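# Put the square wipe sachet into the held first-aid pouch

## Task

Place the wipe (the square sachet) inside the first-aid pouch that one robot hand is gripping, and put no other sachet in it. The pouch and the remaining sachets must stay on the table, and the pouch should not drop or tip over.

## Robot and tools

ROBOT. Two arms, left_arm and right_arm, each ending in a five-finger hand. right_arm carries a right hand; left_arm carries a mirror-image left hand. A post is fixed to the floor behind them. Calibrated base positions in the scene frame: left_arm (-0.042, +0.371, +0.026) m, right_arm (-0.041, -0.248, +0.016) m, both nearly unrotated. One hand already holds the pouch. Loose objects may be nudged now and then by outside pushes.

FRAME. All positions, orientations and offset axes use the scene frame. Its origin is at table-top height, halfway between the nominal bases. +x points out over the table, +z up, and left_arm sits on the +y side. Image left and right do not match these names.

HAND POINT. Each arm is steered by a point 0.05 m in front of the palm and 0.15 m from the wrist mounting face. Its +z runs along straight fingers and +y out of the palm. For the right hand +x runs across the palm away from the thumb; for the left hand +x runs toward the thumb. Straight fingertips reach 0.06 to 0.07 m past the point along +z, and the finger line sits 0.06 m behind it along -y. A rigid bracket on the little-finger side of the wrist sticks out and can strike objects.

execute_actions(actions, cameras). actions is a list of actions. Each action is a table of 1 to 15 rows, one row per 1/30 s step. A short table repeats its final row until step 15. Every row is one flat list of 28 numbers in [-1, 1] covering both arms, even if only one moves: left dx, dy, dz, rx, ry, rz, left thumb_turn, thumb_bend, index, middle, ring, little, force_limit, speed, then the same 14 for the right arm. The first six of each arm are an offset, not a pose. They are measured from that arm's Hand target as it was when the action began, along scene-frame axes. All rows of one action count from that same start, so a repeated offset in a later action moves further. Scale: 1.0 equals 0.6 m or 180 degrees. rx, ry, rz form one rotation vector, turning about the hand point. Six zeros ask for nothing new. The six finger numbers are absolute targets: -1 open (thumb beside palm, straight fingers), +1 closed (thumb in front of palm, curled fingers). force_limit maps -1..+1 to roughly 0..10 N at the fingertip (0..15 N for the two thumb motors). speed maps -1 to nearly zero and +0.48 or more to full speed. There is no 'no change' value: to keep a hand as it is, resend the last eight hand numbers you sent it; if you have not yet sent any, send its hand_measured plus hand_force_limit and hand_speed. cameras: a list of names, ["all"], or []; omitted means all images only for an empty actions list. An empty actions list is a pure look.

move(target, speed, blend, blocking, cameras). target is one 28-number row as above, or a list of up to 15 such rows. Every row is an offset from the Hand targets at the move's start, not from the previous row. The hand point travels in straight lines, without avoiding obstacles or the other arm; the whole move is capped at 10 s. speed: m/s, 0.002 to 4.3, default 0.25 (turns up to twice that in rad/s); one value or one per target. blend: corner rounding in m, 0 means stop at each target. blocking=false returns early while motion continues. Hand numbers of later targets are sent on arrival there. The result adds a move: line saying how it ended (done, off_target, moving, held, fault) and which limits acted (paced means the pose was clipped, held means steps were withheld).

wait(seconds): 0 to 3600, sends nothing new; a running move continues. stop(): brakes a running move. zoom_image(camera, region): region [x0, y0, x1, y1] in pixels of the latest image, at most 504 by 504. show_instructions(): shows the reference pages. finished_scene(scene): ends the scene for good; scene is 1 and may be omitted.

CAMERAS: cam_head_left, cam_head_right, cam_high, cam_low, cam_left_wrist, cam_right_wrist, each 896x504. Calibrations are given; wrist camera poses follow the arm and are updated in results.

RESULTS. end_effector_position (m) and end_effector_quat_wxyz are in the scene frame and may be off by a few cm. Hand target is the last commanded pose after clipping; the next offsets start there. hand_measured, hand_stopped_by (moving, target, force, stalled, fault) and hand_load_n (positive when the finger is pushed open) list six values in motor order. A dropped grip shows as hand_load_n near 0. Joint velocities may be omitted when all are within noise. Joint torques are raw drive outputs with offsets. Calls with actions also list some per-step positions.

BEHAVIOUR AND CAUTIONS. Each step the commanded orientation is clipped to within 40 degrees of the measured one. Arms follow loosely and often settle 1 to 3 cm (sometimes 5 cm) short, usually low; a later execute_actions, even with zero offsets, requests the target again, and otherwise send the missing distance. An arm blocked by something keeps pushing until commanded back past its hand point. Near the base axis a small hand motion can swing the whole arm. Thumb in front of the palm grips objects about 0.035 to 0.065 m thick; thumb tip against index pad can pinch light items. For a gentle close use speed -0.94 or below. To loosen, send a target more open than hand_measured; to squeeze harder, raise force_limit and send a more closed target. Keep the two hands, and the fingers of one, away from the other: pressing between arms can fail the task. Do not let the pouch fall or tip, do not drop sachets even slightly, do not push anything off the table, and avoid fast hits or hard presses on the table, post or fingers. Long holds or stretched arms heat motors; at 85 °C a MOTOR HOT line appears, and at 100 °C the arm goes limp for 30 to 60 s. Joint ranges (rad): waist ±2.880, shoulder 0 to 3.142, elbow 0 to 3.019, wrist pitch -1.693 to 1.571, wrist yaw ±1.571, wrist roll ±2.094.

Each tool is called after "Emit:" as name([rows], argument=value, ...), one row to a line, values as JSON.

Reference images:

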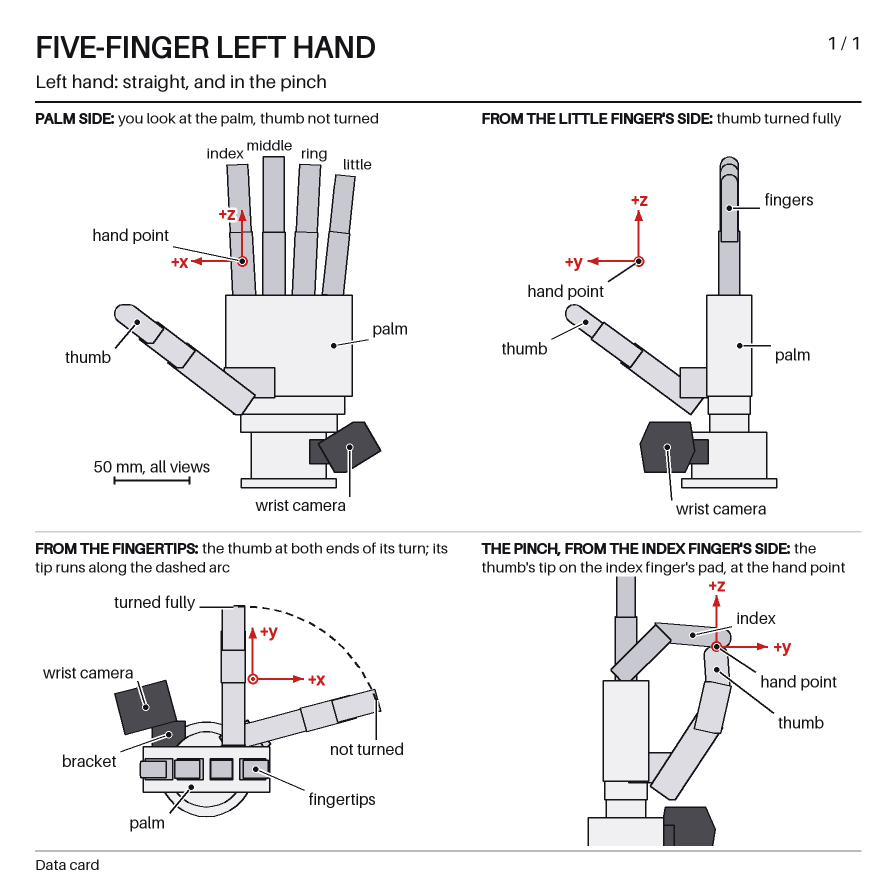

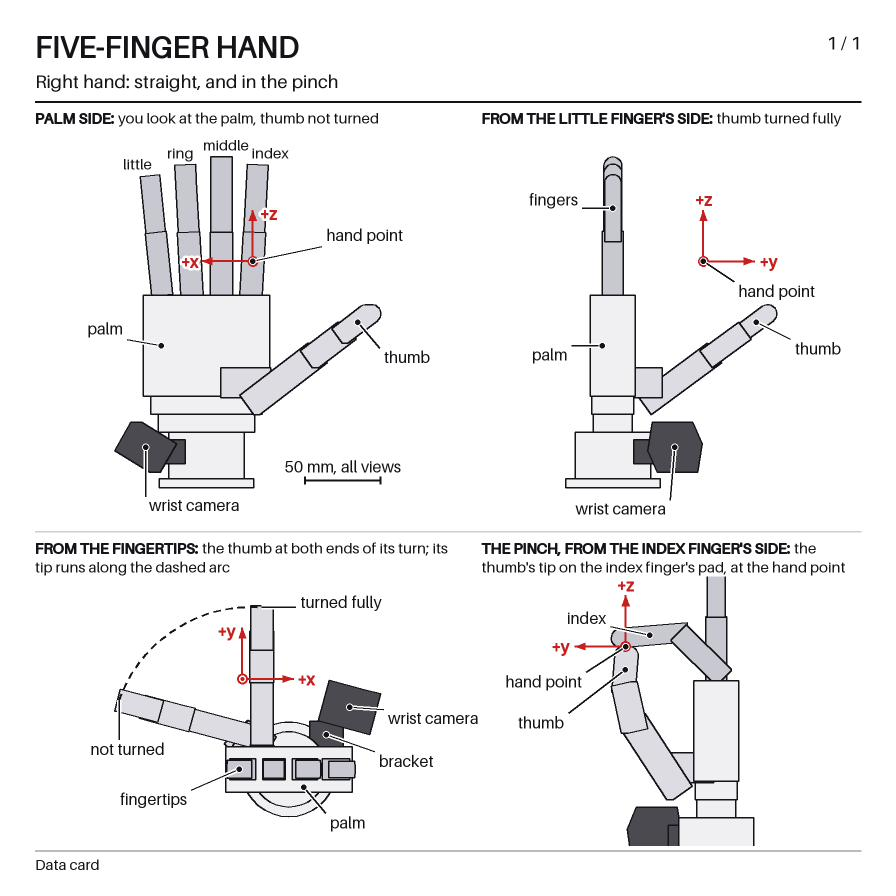

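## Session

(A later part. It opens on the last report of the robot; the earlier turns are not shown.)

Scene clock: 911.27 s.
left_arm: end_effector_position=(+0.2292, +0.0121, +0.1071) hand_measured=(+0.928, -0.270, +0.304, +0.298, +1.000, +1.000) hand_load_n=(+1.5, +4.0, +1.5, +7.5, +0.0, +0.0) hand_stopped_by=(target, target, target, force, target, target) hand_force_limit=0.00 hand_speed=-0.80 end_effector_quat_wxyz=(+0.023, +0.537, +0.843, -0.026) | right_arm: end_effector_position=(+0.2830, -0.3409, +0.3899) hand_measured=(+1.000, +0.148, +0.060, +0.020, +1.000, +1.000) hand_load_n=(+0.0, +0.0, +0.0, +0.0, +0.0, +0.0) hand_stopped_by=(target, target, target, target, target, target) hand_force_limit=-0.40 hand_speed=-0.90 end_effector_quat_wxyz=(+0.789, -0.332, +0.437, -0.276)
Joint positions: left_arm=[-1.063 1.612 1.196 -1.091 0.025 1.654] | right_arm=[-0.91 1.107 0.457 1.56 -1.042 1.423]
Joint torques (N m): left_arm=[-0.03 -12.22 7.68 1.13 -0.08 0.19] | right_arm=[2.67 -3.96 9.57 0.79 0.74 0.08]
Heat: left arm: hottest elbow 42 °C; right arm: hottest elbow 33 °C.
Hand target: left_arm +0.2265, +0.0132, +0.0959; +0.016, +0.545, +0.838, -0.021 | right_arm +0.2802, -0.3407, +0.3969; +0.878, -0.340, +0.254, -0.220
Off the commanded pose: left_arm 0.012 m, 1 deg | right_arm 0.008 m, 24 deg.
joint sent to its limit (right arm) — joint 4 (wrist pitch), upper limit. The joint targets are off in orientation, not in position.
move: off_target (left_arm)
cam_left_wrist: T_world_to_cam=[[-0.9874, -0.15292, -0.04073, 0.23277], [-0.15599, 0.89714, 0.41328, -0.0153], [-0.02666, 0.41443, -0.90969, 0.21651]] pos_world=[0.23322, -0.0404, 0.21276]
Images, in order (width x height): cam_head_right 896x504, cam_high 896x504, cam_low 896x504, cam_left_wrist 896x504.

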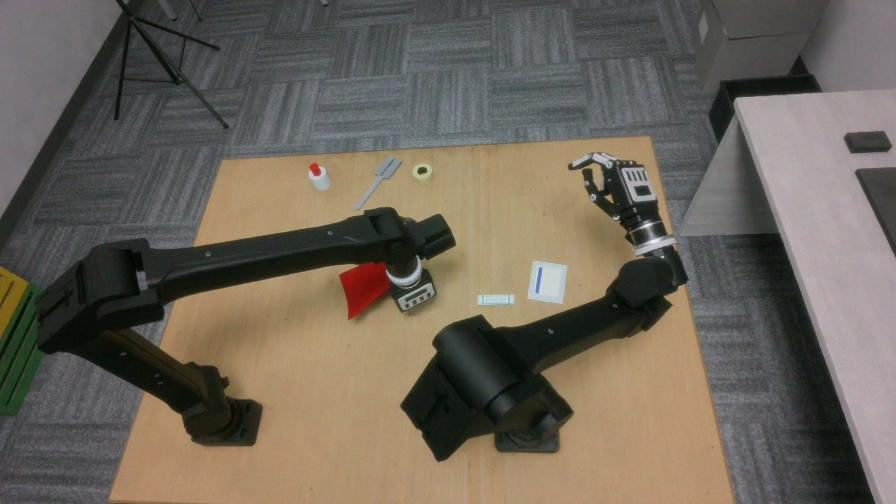

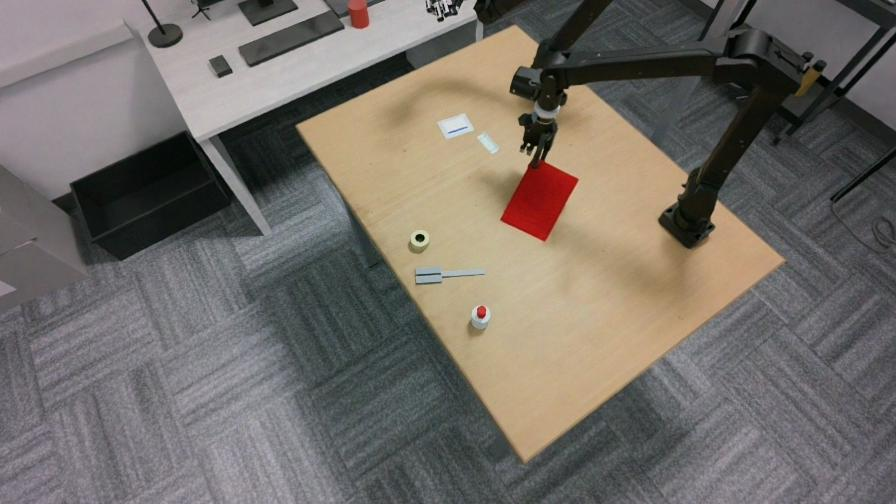

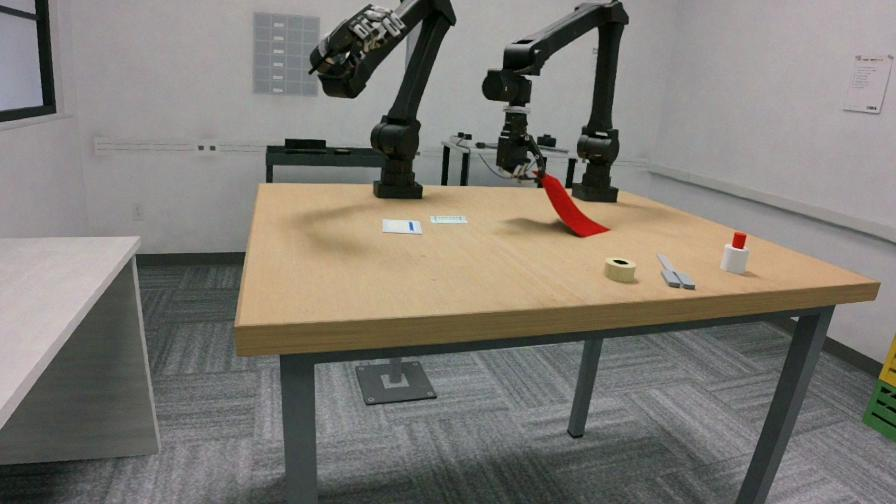

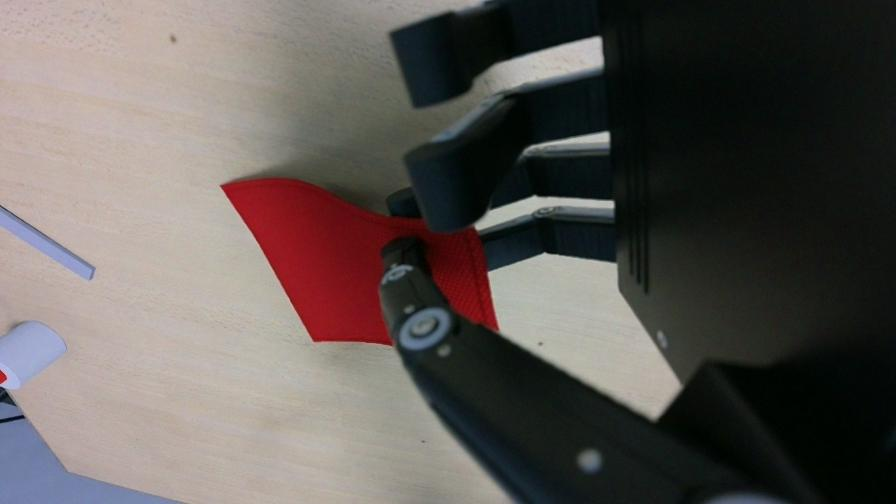

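Emit:
move([
  [-0.007,-0.014,-0.083,0,0,0,0.928,-0.268,0.304,0.298,1,1,0,-0.8,0,0,0,0,0,0,1,0.15,0.06,0.02,1,1,-0.4,-0.9],
], speed=0.04, cameras=["cam_high","cam_low","cam_left_wrist"])

Emit:
zoom_image(camera="cam_high", region=[420, 80, 640, 260])

Emit:
zoom_image(camera="cam_low", region=[480, 80, 700, 280])

Scene clock: 917.00 s.
left_arm: end_effector_position=(+0.2271, +0.0019, +0.0573) hand_measured=(+0.928, -0.270, +0.304, +0.298, +1.000, +1.000) hand_load_n=(+1.0, +4.0, +1.5, +7.5, +0.0, +0.0) hand_stopped_by=(target, target, target, force, target, target) hand_force_limit=0.00 hand_speed=-0.80 end_effector_quat_wxyz=(+0.023, +0.544, +0.839, -0.026) | right_arm: end_effector_position=(+0.2830, -0.3409, +0.3899) hand_measured=(+1.000, +0.148, +0.060, +0.020, +1.000, +1.000) hand_load_n=(+0.0, +0.0, +0.0, +0.0, +0.0, +0.0) hand_stopped_by=(target, target, target, target, target, target) hand_force_limit=-0.40 hand_speed=-0.90 end_effector_quat_wxyz=(+0.789, -0.332, +0.437, -0.276)
Joint positions: left_arm=[-1.079 1.688 1.148 -0.965 0.024 1.655] | right_arm=[-0.91 1.107 0.457 1.56 -1.042 1.423]
Joint torques (N m): left_arm=[-0.15 -12.86 7.16 1.14 -0.09 0.04] | right_arm=[2.96 -4.13 9.61 0.83 0.76 0.09]
Heat: left arm: hottest elbow 41 °C; right arm: hottest elbow 33 °C.
Hand target: left_arm +0.2223, +0.0047, +0.0461; +0.016, +0.545, +0.838, -0.021 | right_arm +0.2802, -0.3407, +0.3969; +0.878, -0.340, +0.254, -0.220
Off the commanded pose: left_arm 0.012 m, 1 deg | right_arm 0.008 m, 24 deg.
joint sent to its limit (right arm) — joint 4 (wrist pitch), upper limit. The joint targets are off in orientation, not in position.
move: off_target (left_arm)
cam_left_wrist: T_world_to_cam=[[-0.98966, -0.1372, -0.0418, 0.2276], [-0.14217, 0.8998, 0.41248, 0.01095], [-0.01898, 0.41416, -0.91001, 0.17369]] pos_world=[0.2301, -0.05056, 0.16306]

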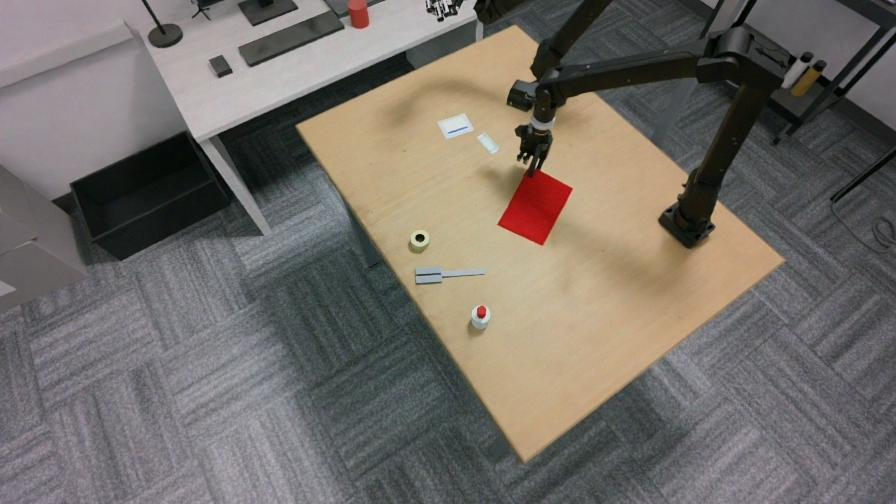

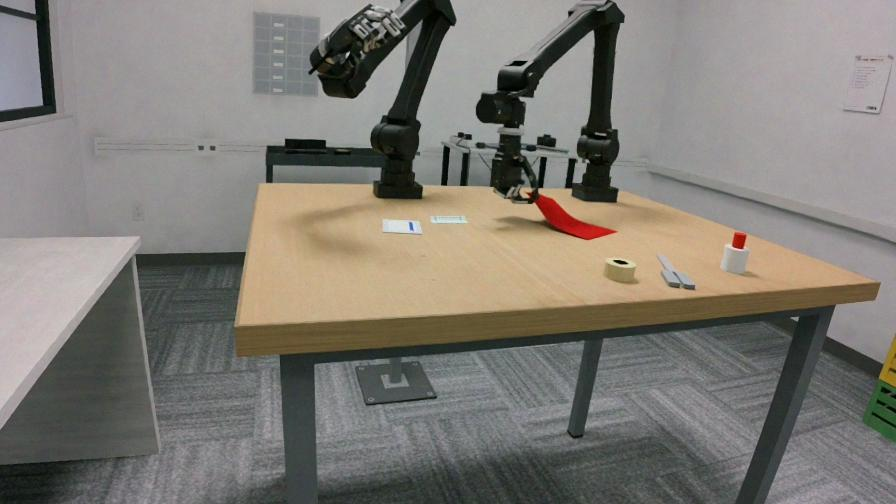

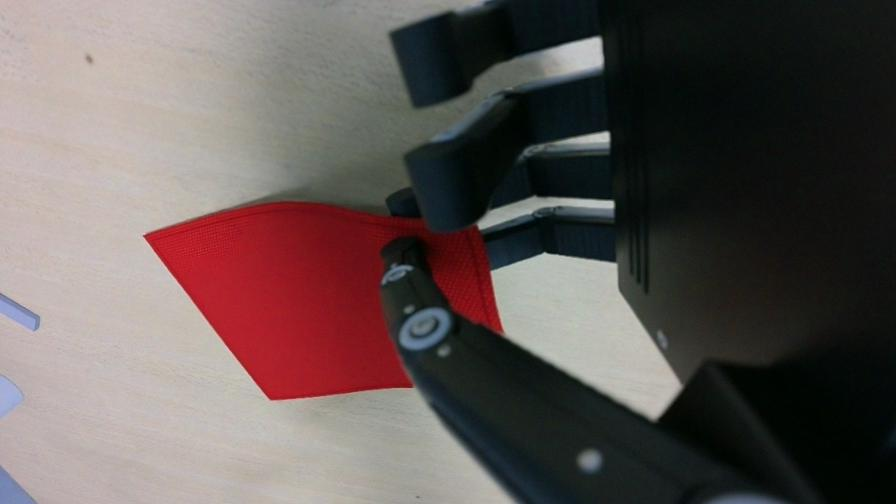

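Scaled by 2.291 from the camera's image (finer frame: 1280x720).

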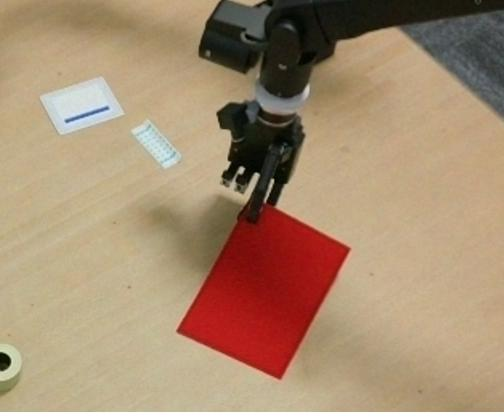

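Scaled by 2.291 from the camera's image (finer frame: 1280x720).

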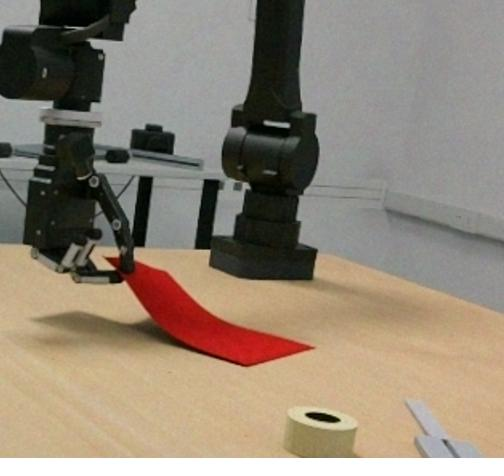

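Emit:
move([
  [-0.006,-0.003,-0.035,0,0,0,0.928,-0.268,0.304,0.298,1,1,0,-0.8,0,0,0,0,0,0,1,0.15,0.06,0.02,1,1,-0.4,-0.9],
], speed=0.04, cameras=["cam_high","cam_low"])

Emit:
zoom_image(camera="cam_low", region=[480, 120, 640, 260])

Scene clock: 922.87 s.
left_arm: end_effector_position=(+0.2240, -0.0006, +0.0362) hand_measured=(+0.928, -0.270, +0.304, +0.298, +1.000, +1.000) hand_load_n=(+1.5, +4.0, +2.0, +7.5, +0.0, +0.0) hand_stopped_by=(target, target, target, force, target, target) hand_force_limit=0.00 hand_speed=-0.80 end_effector_quat_wxyz=(+0.023, +0.547, +0.837, -0.026) | right_arm: end_effector_position=(+0.2830, -0.3409, +0.3899) hand_measured=(+1.000, +0.148, +0.060, +0.020, +1.000, +1.000) hand_load_n=(+0.0, +0.0, +0.0, -0.5, +0.0, +0.0) hand_stopped_by=(target, target, target, target, target, target) hand_force_limit=-0.40 hand_speed=-0.90 end_effector_quat_wxyz=(+0.789, -0.332, +0.437, -0.276)
Joint positions: left_arm=[-1.087 1.72 1.125 -0.911 0.024 1.653] | right_arm=[-0.91 1.107 0.457 1.56 -1.042 1.423]
Joint torques (N m): left_arm=[-0.09 -12.86 6.84 1.14 -0.09 -0.05] | right_arm=[2.55 -3.55 9.69 0.83 0.73 0.08]
Heat: left arm: hottest elbow 40 °C; right arm: hottest elbow 33 °C.
Hand target: left_arm +0.2188, +0.0029, +0.0252; +0.016, +0.545, +0.838, -0.021 | right_arm +0.2802, -0.3407, +0.3969; +0.878, -0.340, +0.254, -0.220
Off the commanded pose: left_arm 0.013 m, 1 deg | right_arm 0.008 m, 24 deg.
joint sent to its limit (right arm) — joint 4 (wrist pitch), upper limit. The joint targets are off in orientation, not in position.
move: off_target (left_arm)

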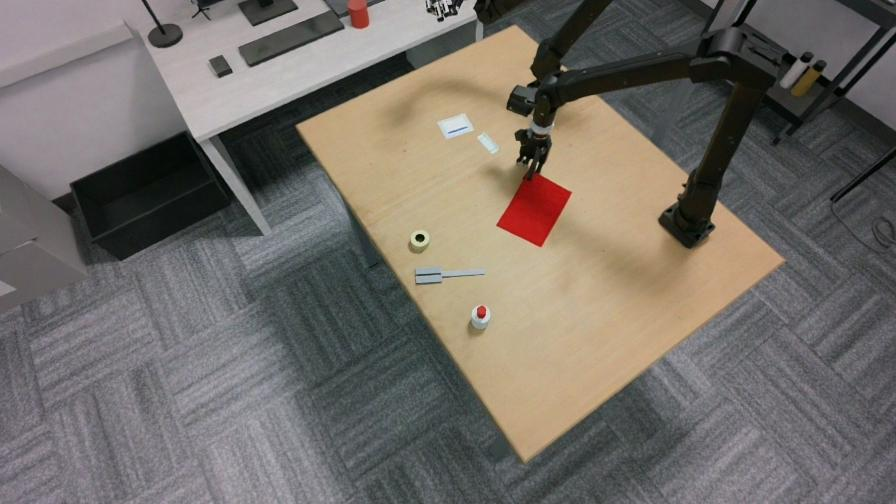

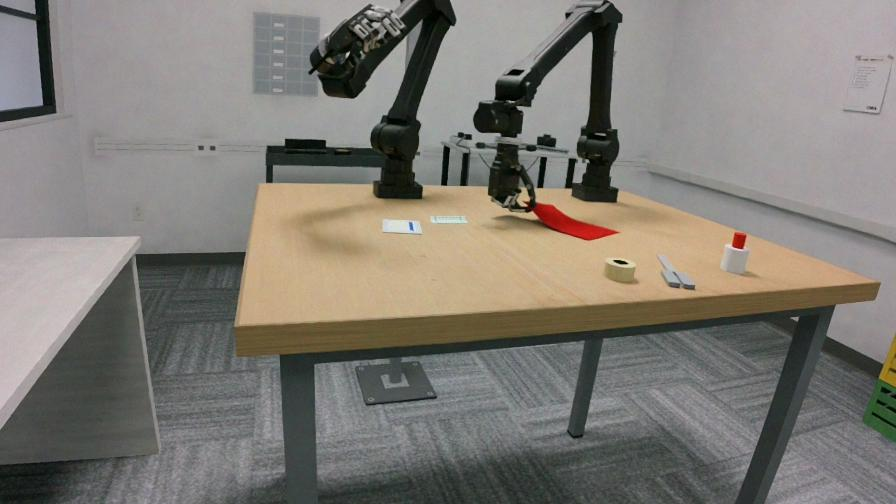

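Scaled by 3.150 from the camera's image (finer frame: 1280x720).

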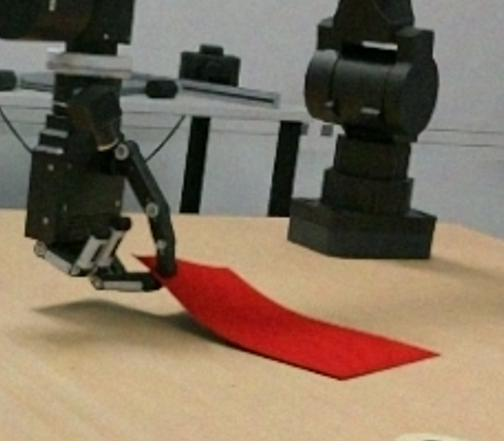

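Emit:
move([
  [-0.005,-0.002,-0.014,0,0,0,0.928,-0.268,0.304,0.298,1,1,0,-0.8,0,0,0,0,0,0,1,0.15,0.06,0.02,1,1,-0.4,-0.9],
], speed=0.03, cameras=["cam_high","cam_low","cam_left_wrist"])

Emit:
zoom_image(camera="cam_low", region=[480, 120, 640, 260])

Scene clock: 926.17 s.
left_arm: end_effector_position=(+0.2210, -0.0018, +0.0277) hand_measured=(+0.928, -0.270, +0.304, +0.298, +1.000, +1.000) hand_load_n=(+1.0, +4.0, +1.5, +7.5, +0.0, +0.0) hand_stopped_by=(target, target, target, force, target, target) hand_force_limit=0.00 hand_speed=-0.80 end_effector_quat_wxyz=(+0.023, +0.547, +0.837, -0.026) | right_arm: end_effector_position=(+0.2830, -0.3409, +0.3899) hand_measured=(+1.000, +0.148, +0.060, +0.020, +1.000, +1.000) hand_load_n=(+0.0, +0.0, +0.0, -0.5, +0.0, +0.0) hand_stopped_by=(target, target, target, target, target, target) hand_force_limit=-0.40 hand_speed=-0.90 end_effector_quat_wxyz=(+0.789, -0.332, +0.437, -0.276)
Joint positions: left_arm=[-1.094 1.732 1.115 -0.889 0.023 1.646] | right_arm=[-0.91 1.107 0.457 1.56 -1.042 1.423]
Joint torques (N m): left_arm=[-0.09 -12.86 6.72 1.16 -0.07 -0.03] | right_arm=[2.61 -4.07 9.55 0.75 0.73 0.08]
Heat: left arm: hottest elbow 40 °C; right arm: hottest elbow 33 °C.
Hand target: left_arm +0.2156, +0.0019, +0.0166; +0.016, +0.545, +0.838, -0.021 | right_arm +0.2802, -0.3407, +0.3969; +0.878, -0.340, +0.254, -0.220
Off the commanded pose: left_arm 0.013 m, 1 deg | right_arm 0.008 m, 24 deg.
joint sent to its limit (right arm) — joint 4 (wrist pitch), upper limit. The joint targets are off in orientation, not in position.
move: off_target (left_arm)
cam_left_wrist: T_world_to_cam=[[-0.99061, -0.13006, -0.04215, 0.22015], [-0.13581, 0.90047, 0.41316, 0.02422], [-0.01578, 0.41501, -0.90968, 0.1474]] pos_world=[0.2237, -0.05435, 0.13336]

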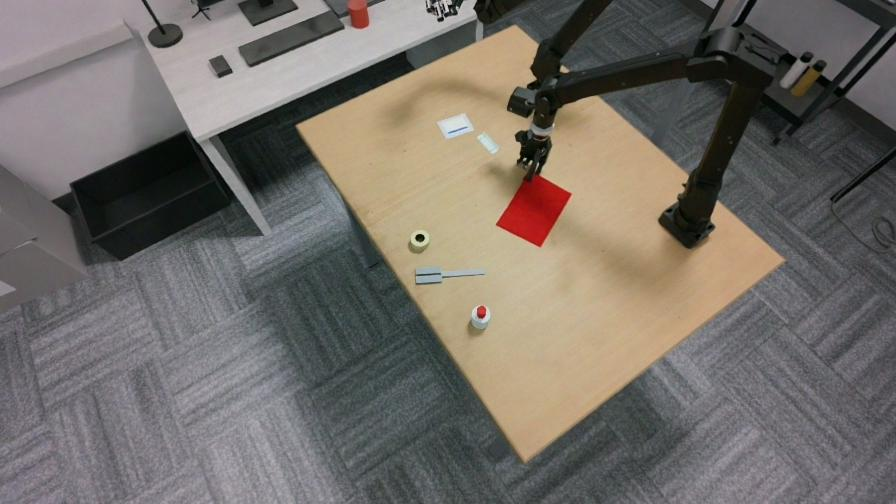

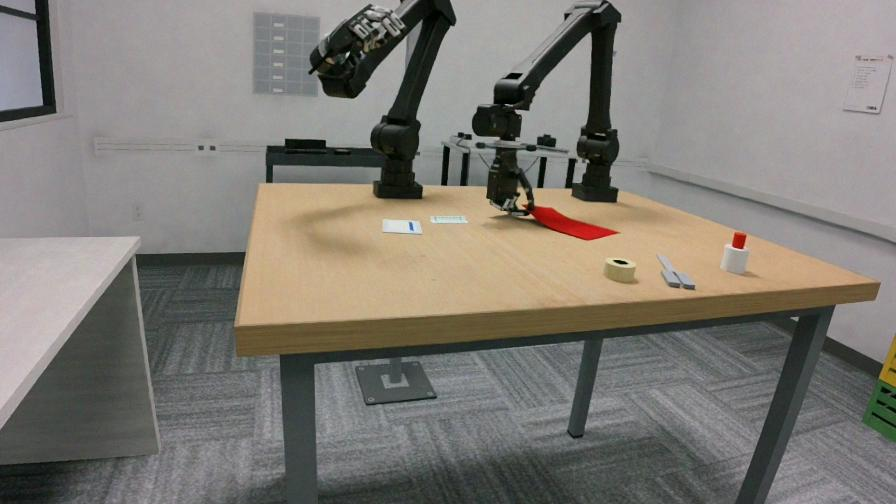

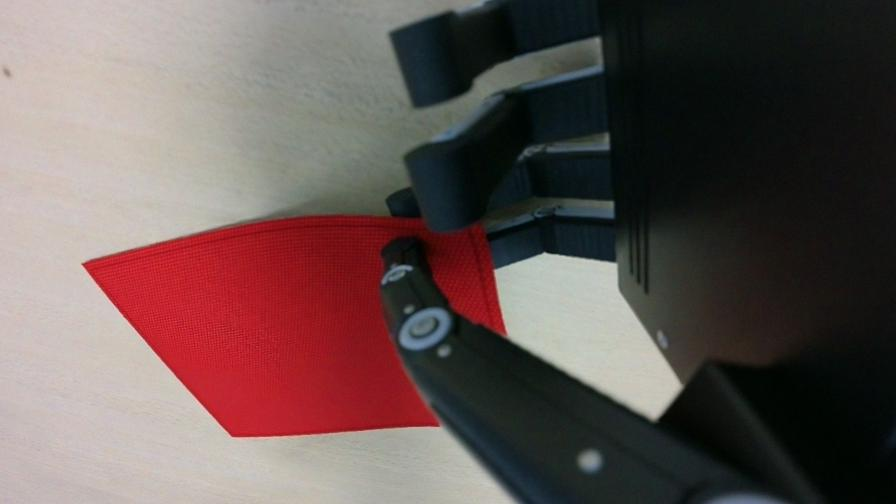

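Scaled by 3.150 from the camera's image (finer frame: 1280x720).

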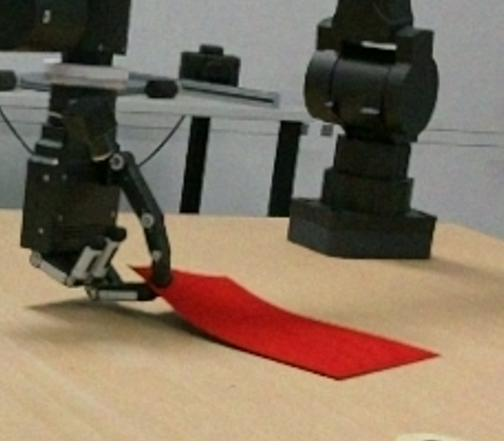

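Emit:
move([
  [-0.002,-0.002,-0.01,0,0,0,0.928,-0.268,0.304,0.298,1,1,0,-0.8,0,0,0,0,0,0,1,0.15,0.06,0.02,1,1,-0.4,-0.9],
], speed=0.03, cameras=["cam_high","cam_low"])

Emit:
zoom_image(camera="cam_low", region=[480, 120, 640, 260])

Scene clock: 928.60 s.
left_arm: end_effector_position=(+0.2210, -0.0047, +0.0233) hand_measured=(+0.928, -0.270, +0.304, +0.298, +1.000, +1.000) hand_load_n=(+1.5, +4.0, +2.0, +8.0, +0.5, +0.0) hand_stopped_by=(target, target, target, force, target, target) hand_force_limit=0.00 hand_speed=-0.80 end_effector_quat_wxyz=(+0.025, +0.546, +0.837, -0.027) | right_arm: end_effector_position=(+0.2830, -0.3409, +0.3899) hand_measured=(+1.000, +0.148, +0.060, +0.020, +1.000, +1.000) hand_load_n=(+0.0, +0.0, +0.0, +0.0, +0.0, +0.0) hand_stopped_by=(target, target, target, target, target, target) hand_force_limit=-0.40 hand_speed=-0.90 end_effector_quat_wxyz=(+0.789, -0.332, +0.437, -0.276)
Joint positions: left_arm=[-1.097 1.742 1.115 -0.874 0.023 1.642] | right_arm=[-0.91 1.107 0.457 1.56 -1.042 1.423]
Joint torques (N m): left_arm=[-0.15 -12.86 6.31 1.1 -0.07 -0.04] | right_arm=[2.61 -4.13 9.61 0.8 0.74 0.09]
Heat: left arm: hottest elbow 40 °C; right arm: hottest elbow 33 °C.
Hand target: left_arm +0.2143, +0.0006, +0.0107; +0.016, +0.545, +0.838, -0.021 | right_arm +0.2802, -0.3407, +0.3969; +0.878, -0.340, +0.254, -0.220
Off the commanded pose: left_arm 0.015 m, 1 deg | right_arm 0.008 m, 24 deg.
joint sent to its limit (right arm) — joint 4 (wrist pitch), upper limit. The joint targets are off in orientation, not in position.
move: off_target (left_arm)

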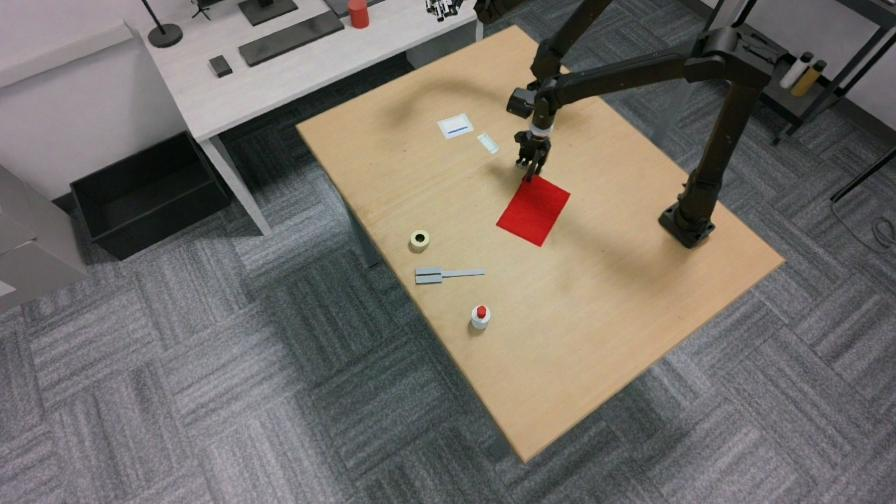

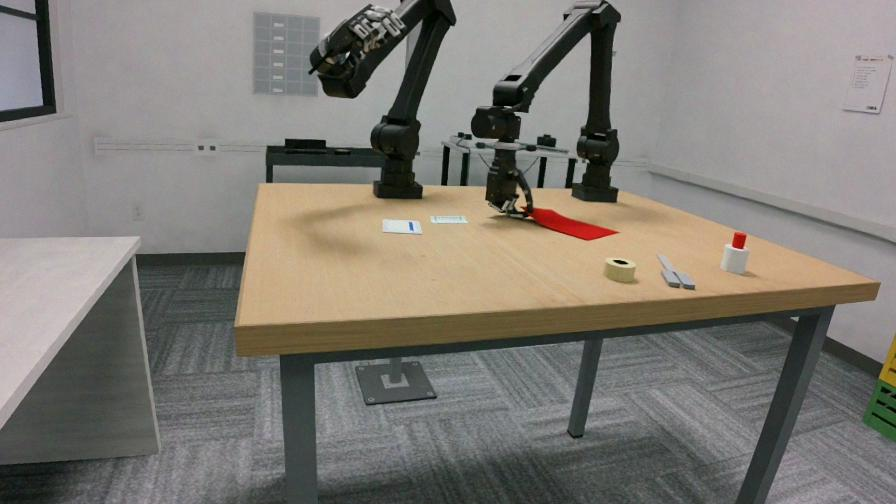

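Scaled by 3.150 from the camera's image (finer frame: 1280x720).

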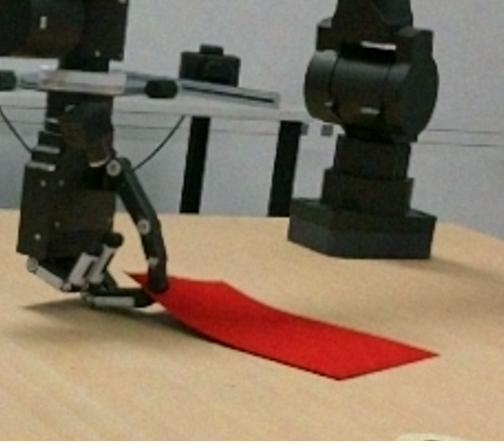

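Emit:
move([
  [0,0,0,0,0,0,0.928,-0.45,0.304,0.298,1,1,0,-0.9,0,0,0,0,0,0,1,0.15,0.06,0.02,1,1,-0.4,-0.9],
], speed=0.03, cameras=["cam_left_wrist","cam_low"])

Emit:
zoom_image(camera="cam_low", region=[480, 120, 640, 260])

Scene clock: 935.90 s.
left_arm: end_effector_position=(+0.2210, -0.0048, +0.0233) hand_measured=(+0.928, -0.450, +0.304, +0.300, +1.000, +1.000) hand_load_n=(+0.0, +0.0, +0.0, +0.0, +0.0, +0.0) hand_stopped_by=(target, target, target, force, target, target) hand_force_limit=0.00 hand_speed=-0.90 end_effector_quat_wxyz=(+0.025, +0.546, +0.837, -0.027) | right_arm: end_effector_position=(+0.2830, -0.3409, +0.3899) hand_measured=(+1.000, +0.148, +0.060, +0.020, +1.000, +1.000) hand_load_n=(+0.0, +0.0, +0.0, +0.0, +0.0, +0.5) hand_stopped_by=(target, target, target, target, target, target) hand_force_limit=-0.40 hand_speed=-0.90 end_effector_quat_wxyz=(+0.789, -0.332, +0.437, -0.276)
Joint positions: left_arm=[-1.097 1.742 1.115 -0.874 0.023 1.642] | right_arm=[-0.91 1.107 0.457 1.56 -1.042 1.423]
Joint torques (N m): left_arm=[-0.15 -12.98 6.37 1.16 -0.08 -0.03] | right_arm=[2.78 -4.19 9.59 0.8 0.74 0.07]
Heat: left arm: hottest elbow 39 °C; right arm: hottest elbow 34 °C.
Hand target: left_arm +0.2144, +0.0006, +0.0107; +0.016, +0.545, +0.838, -0.021 | right_arm +0.2802, -0.3407, +0.3969; +0.878, -0.340, +0.254, -0.220
Off the commanded pose: left_arm 0.015 m, 1 deg | right_arm 0.008 m, 24 deg.
joint sent to its limit (right arm) — joint 4 (wrist pitch), upper limit. The joint targets are off in orientation, not in position.
move: done
cam_left_wrist: T_world_to_cam=[[-0.99041, -0.13097, -0.04404, 0.21958], [-0.13748, 0.90209, 0.40907, 0.02925], [-0.01385, 0.4112, -0.91144, 0.14422]] pos_world=[0.22349, -0.05693, 0.12916]
Images, in order (width x height): cam_low 896x504, cam_left_wrist 896x504.

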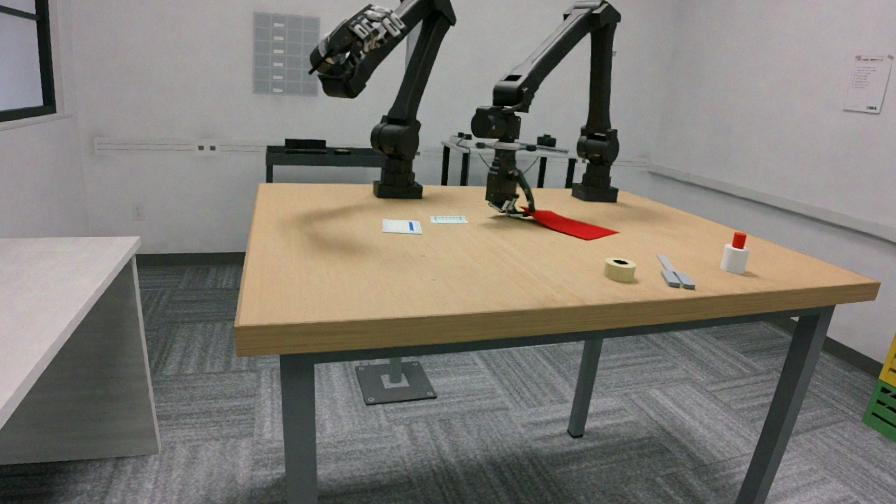

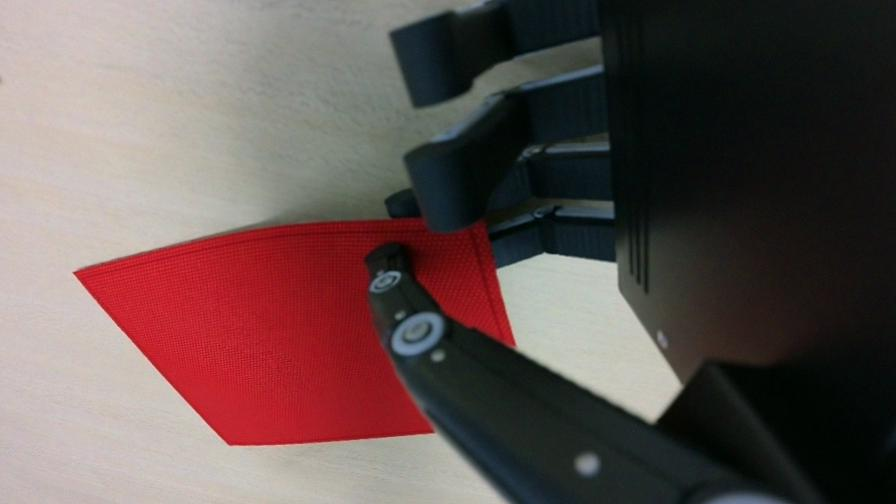

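Scaled by 3.150 from the camera's image (finer frame: 1280x720).

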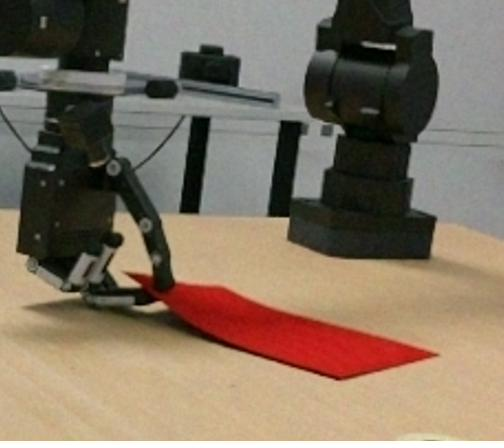

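Emit:
move([
  [0,0,0,0,0,0,0.928,-1,0.304,0.298,1,1,0,-0.8,0,0,0,0,0,0,1,0.15,0.06,0.02,1,1,-0.4,-0.9],
], speed=0.03, cameras=["cam_left_wrist","cam_low","cam_high"])

Emit:
zoom_image(camera="cam_low", region=[480, 120, 640, 260])

Scene clock: 940.23 s.
left_arm: end_effector_position=(+0.2210, -0.0048, +0.0233) hand_measured=(+0.928, -1.000, +0.304, +0.300, +1.000, +1.000) hand_load_n=(+0.0, +0.0, +0.5, +0.0, +0.0, +0.0) hand_stopped_by=(target, target, target, force, target, target) hand_force_limit=0.00 hand_speed=-0.80 end_effector_quat_wxyz=(+0.025, +0.546, +0.837, -0.027) | right_arm: end_effector_position=(+0.2830, -0.3409, +0.3899) hand_measured=(+1.000, +0.148, +0.060, +0.020, +1.000, +1.000) hand_load_n=(+0.0, +0.0, +0.0, +0.0, +0.0, +0.0) hand_stopped_by=(target, target, target, target, target, target) hand_force_limit=-0.40 hand_speed=-0.90 end_effector_quat_wxyz=(+0.789, -0.332, +0.437, -0.276)
Joint positions: left_arm=[-1.097 1.742 1.115 -0.874 0.023 1.642] | right_arm=[-0.91 1.107 0.457 1.56 -1.042 1.423]
Joint torques (N m): left_arm=[-0.15 -12.98 6.37 1.17 -0.08 -0.03] | right_arm=[2.78 -4.19 9.65 0.84 0.73 0.1]
Heat: left arm: hottest elbow 39 °C; right arm: hottest elbow 34 °C.
Hand target: left_arm +0.2144, +0.0006, +0.0107; +0.016, +0.545, +0.838, -0.021 | right_arm +0.2802, -0.3407, +0.3969; +0.878, -0.340, +0.254, -0.220
Off the commanded pose: left_arm 0.015 m, 1 deg | right_arm 0.008 m, 24 deg.
joint sent to its limit (right arm) — joint 4 (wrist pitch), upper limit. The joint targets are off in orientation, not in position.
move: done
cam_left_wrist: T_world_to_cam=[[-0.99041, -0.13097, -0.04404, 0.21958], [-0.13748, 0.90209, 0.40907, 0.02925], [-0.01385, 0.4112, -0.91144, 0.14422]] pos_world=[0.22349, -0.05693, 0.12916]
Images, in order (width x height): cam_high 896x504, cam_low 896x504, cam_left_wrist 896x504.

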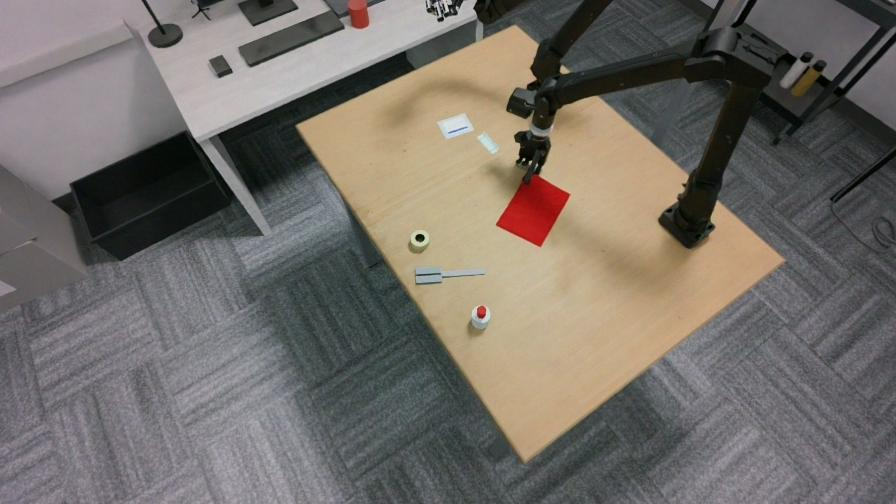

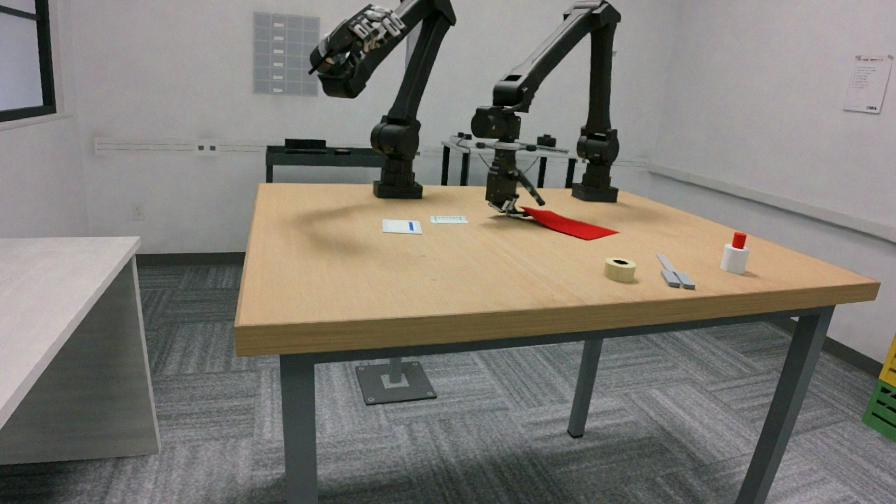

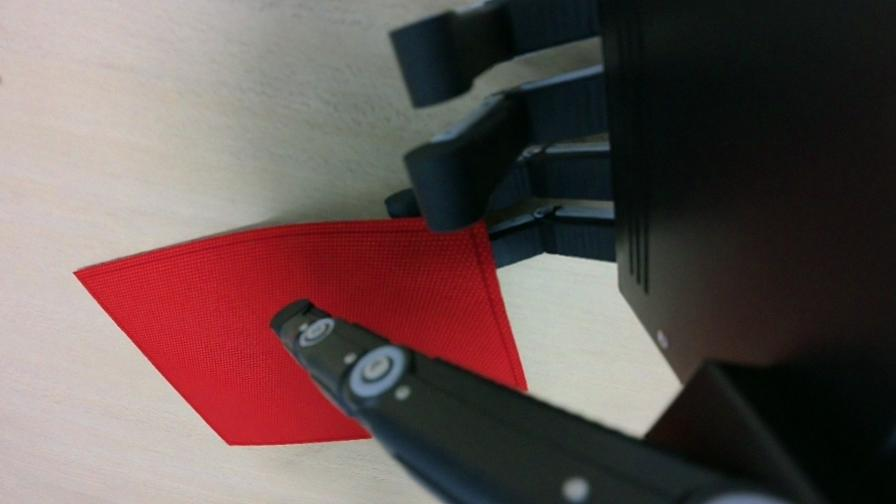

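Scaled by 3.150 from the camera's image (finer frame: 1280x720).

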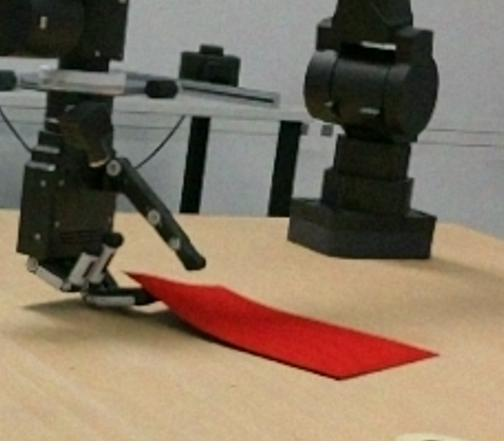

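Emit:
move([
  [-0.05,-0.012,0.006,0,0,0,0.928,-1,0.304,0.298,1,1,0,-0.8,0,0,0,0,0,0,1,0.15,0.06,0.02,1,1,-0.4,-0.9],
], speed=0.03, cameras=["cam_left_wrist","cam_low","cam_high"])

Emit:
zoom_image(camera="cam_low", region=[480, 120, 640, 260])

Scene clock: 945.60 s.
left_arm: end_effector_position=(+0.1913, -0.0118, +0.0205) hand_measured=(+0.928, -1.000, +0.304, +0.300, +1.000, +1.000) hand_load_n=(+0.0, +0.0, -0.5, +0.0, +0.0, +0.0) hand_stopped_by=(target, target, target, force, target, target) hand_force_limit=0.00 hand_speed=-0.80 end_effector_quat_wxyz=(+0.020, +0.548, +0.836, -0.023) | right_arm: end_effector_position=(+0.2830, -0.3409, +0.3899) hand_measured=(+1.000, +0.148, +0.060, +0.020, +1.000, +1.000) hand_load_n=(+0.0, +0.0, +0.0, +0.0, +0.0, +0.0) hand_stopped_by=(target, target, target, target, target, target) hand_force_limit=-0.40 hand_speed=-0.90 end_effector_quat_wxyz=(+0.789, -0.332, +0.437, -0.276)
Joint positions: left_arm=[-1.163 1.739 1.101 -0.874 0.016 1.58] | right_arm=[-0.91 1.107 0.457 1.56 -1.042 1.423]
Joint torques (N m): left_arm=[-0.15 -14.27 6.12 1.03 0.05 -0.06] | right_arm=[3.08 -4.07 9.62 0.8 0.74 0.08]
Heat: left arm: hottest elbow 39 °C; right arm: hottest elbow 34 °C.
Hand target: left_arm +0.1844, -0.0066, +0.0142; +0.016, +0.545, +0.838, -0.021 | right_arm +0.2802, -0.3407, +0.3969; +0.878, -0.340, +0.254, -0.220
Off the commanded pose: left_arm 0.011 m, 1 deg | right_arm 0.008 m, 24 deg.
joint sent to its limit (right arm) — joint 4 (wrist pitch), upper limit. The joint targets are off in orientation, not in position.
move: off_target (left_arm)
cam_left_wrist: T_world_to_cam=[[-0.99083, -0.12815, -0.04277, 0.18915], [-0.13421, 0.89733, 0.42047, 0.03162], [-0.0155, 0.42235, -0.9063, 0.1445]] pos_world=[0.1939, -0.06517, 0.12575]
Images, in order (width x height): cam_high 896x504, cam_low 896x504, cam_left_wrist 896x504.

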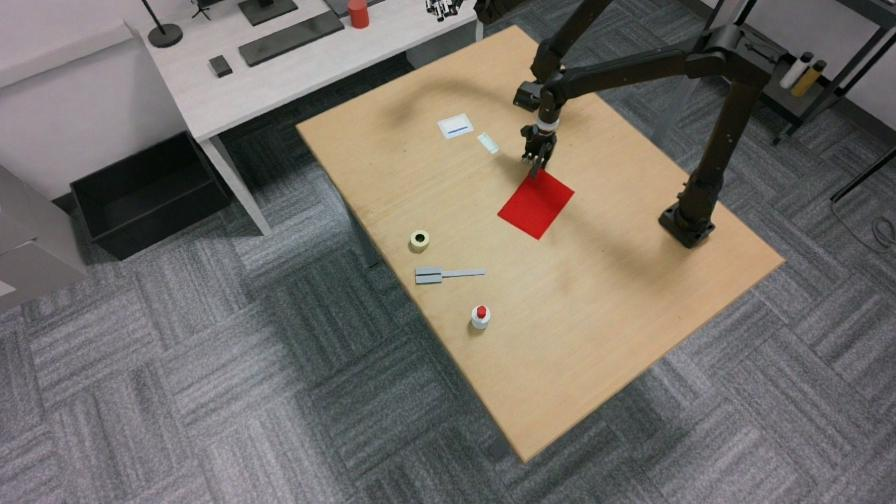

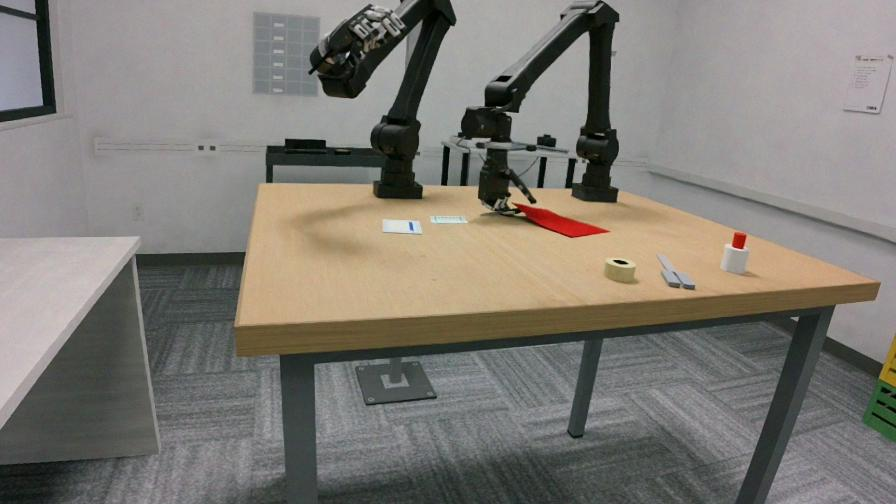

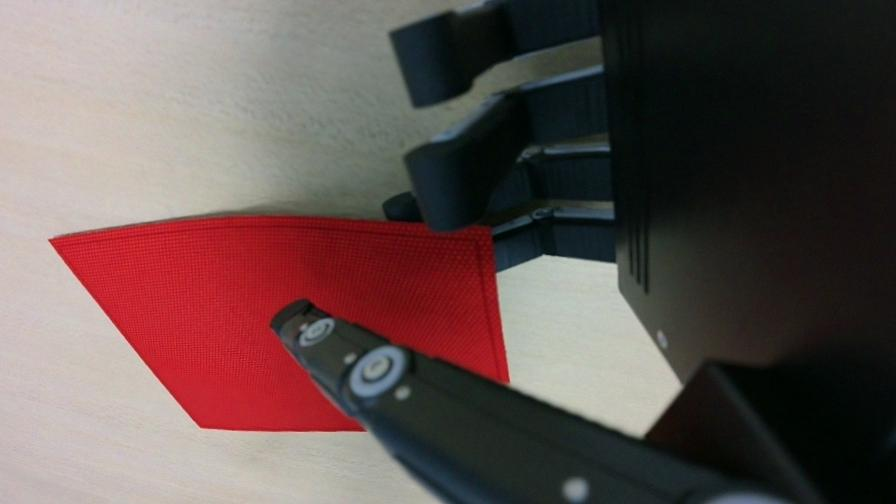

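Scaled by 3.150 from the camera's image (finer frame: 1280x720).

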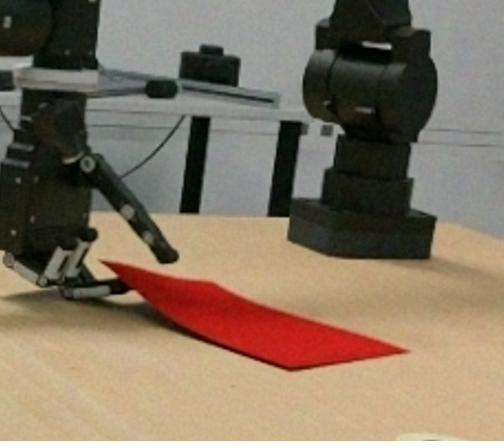

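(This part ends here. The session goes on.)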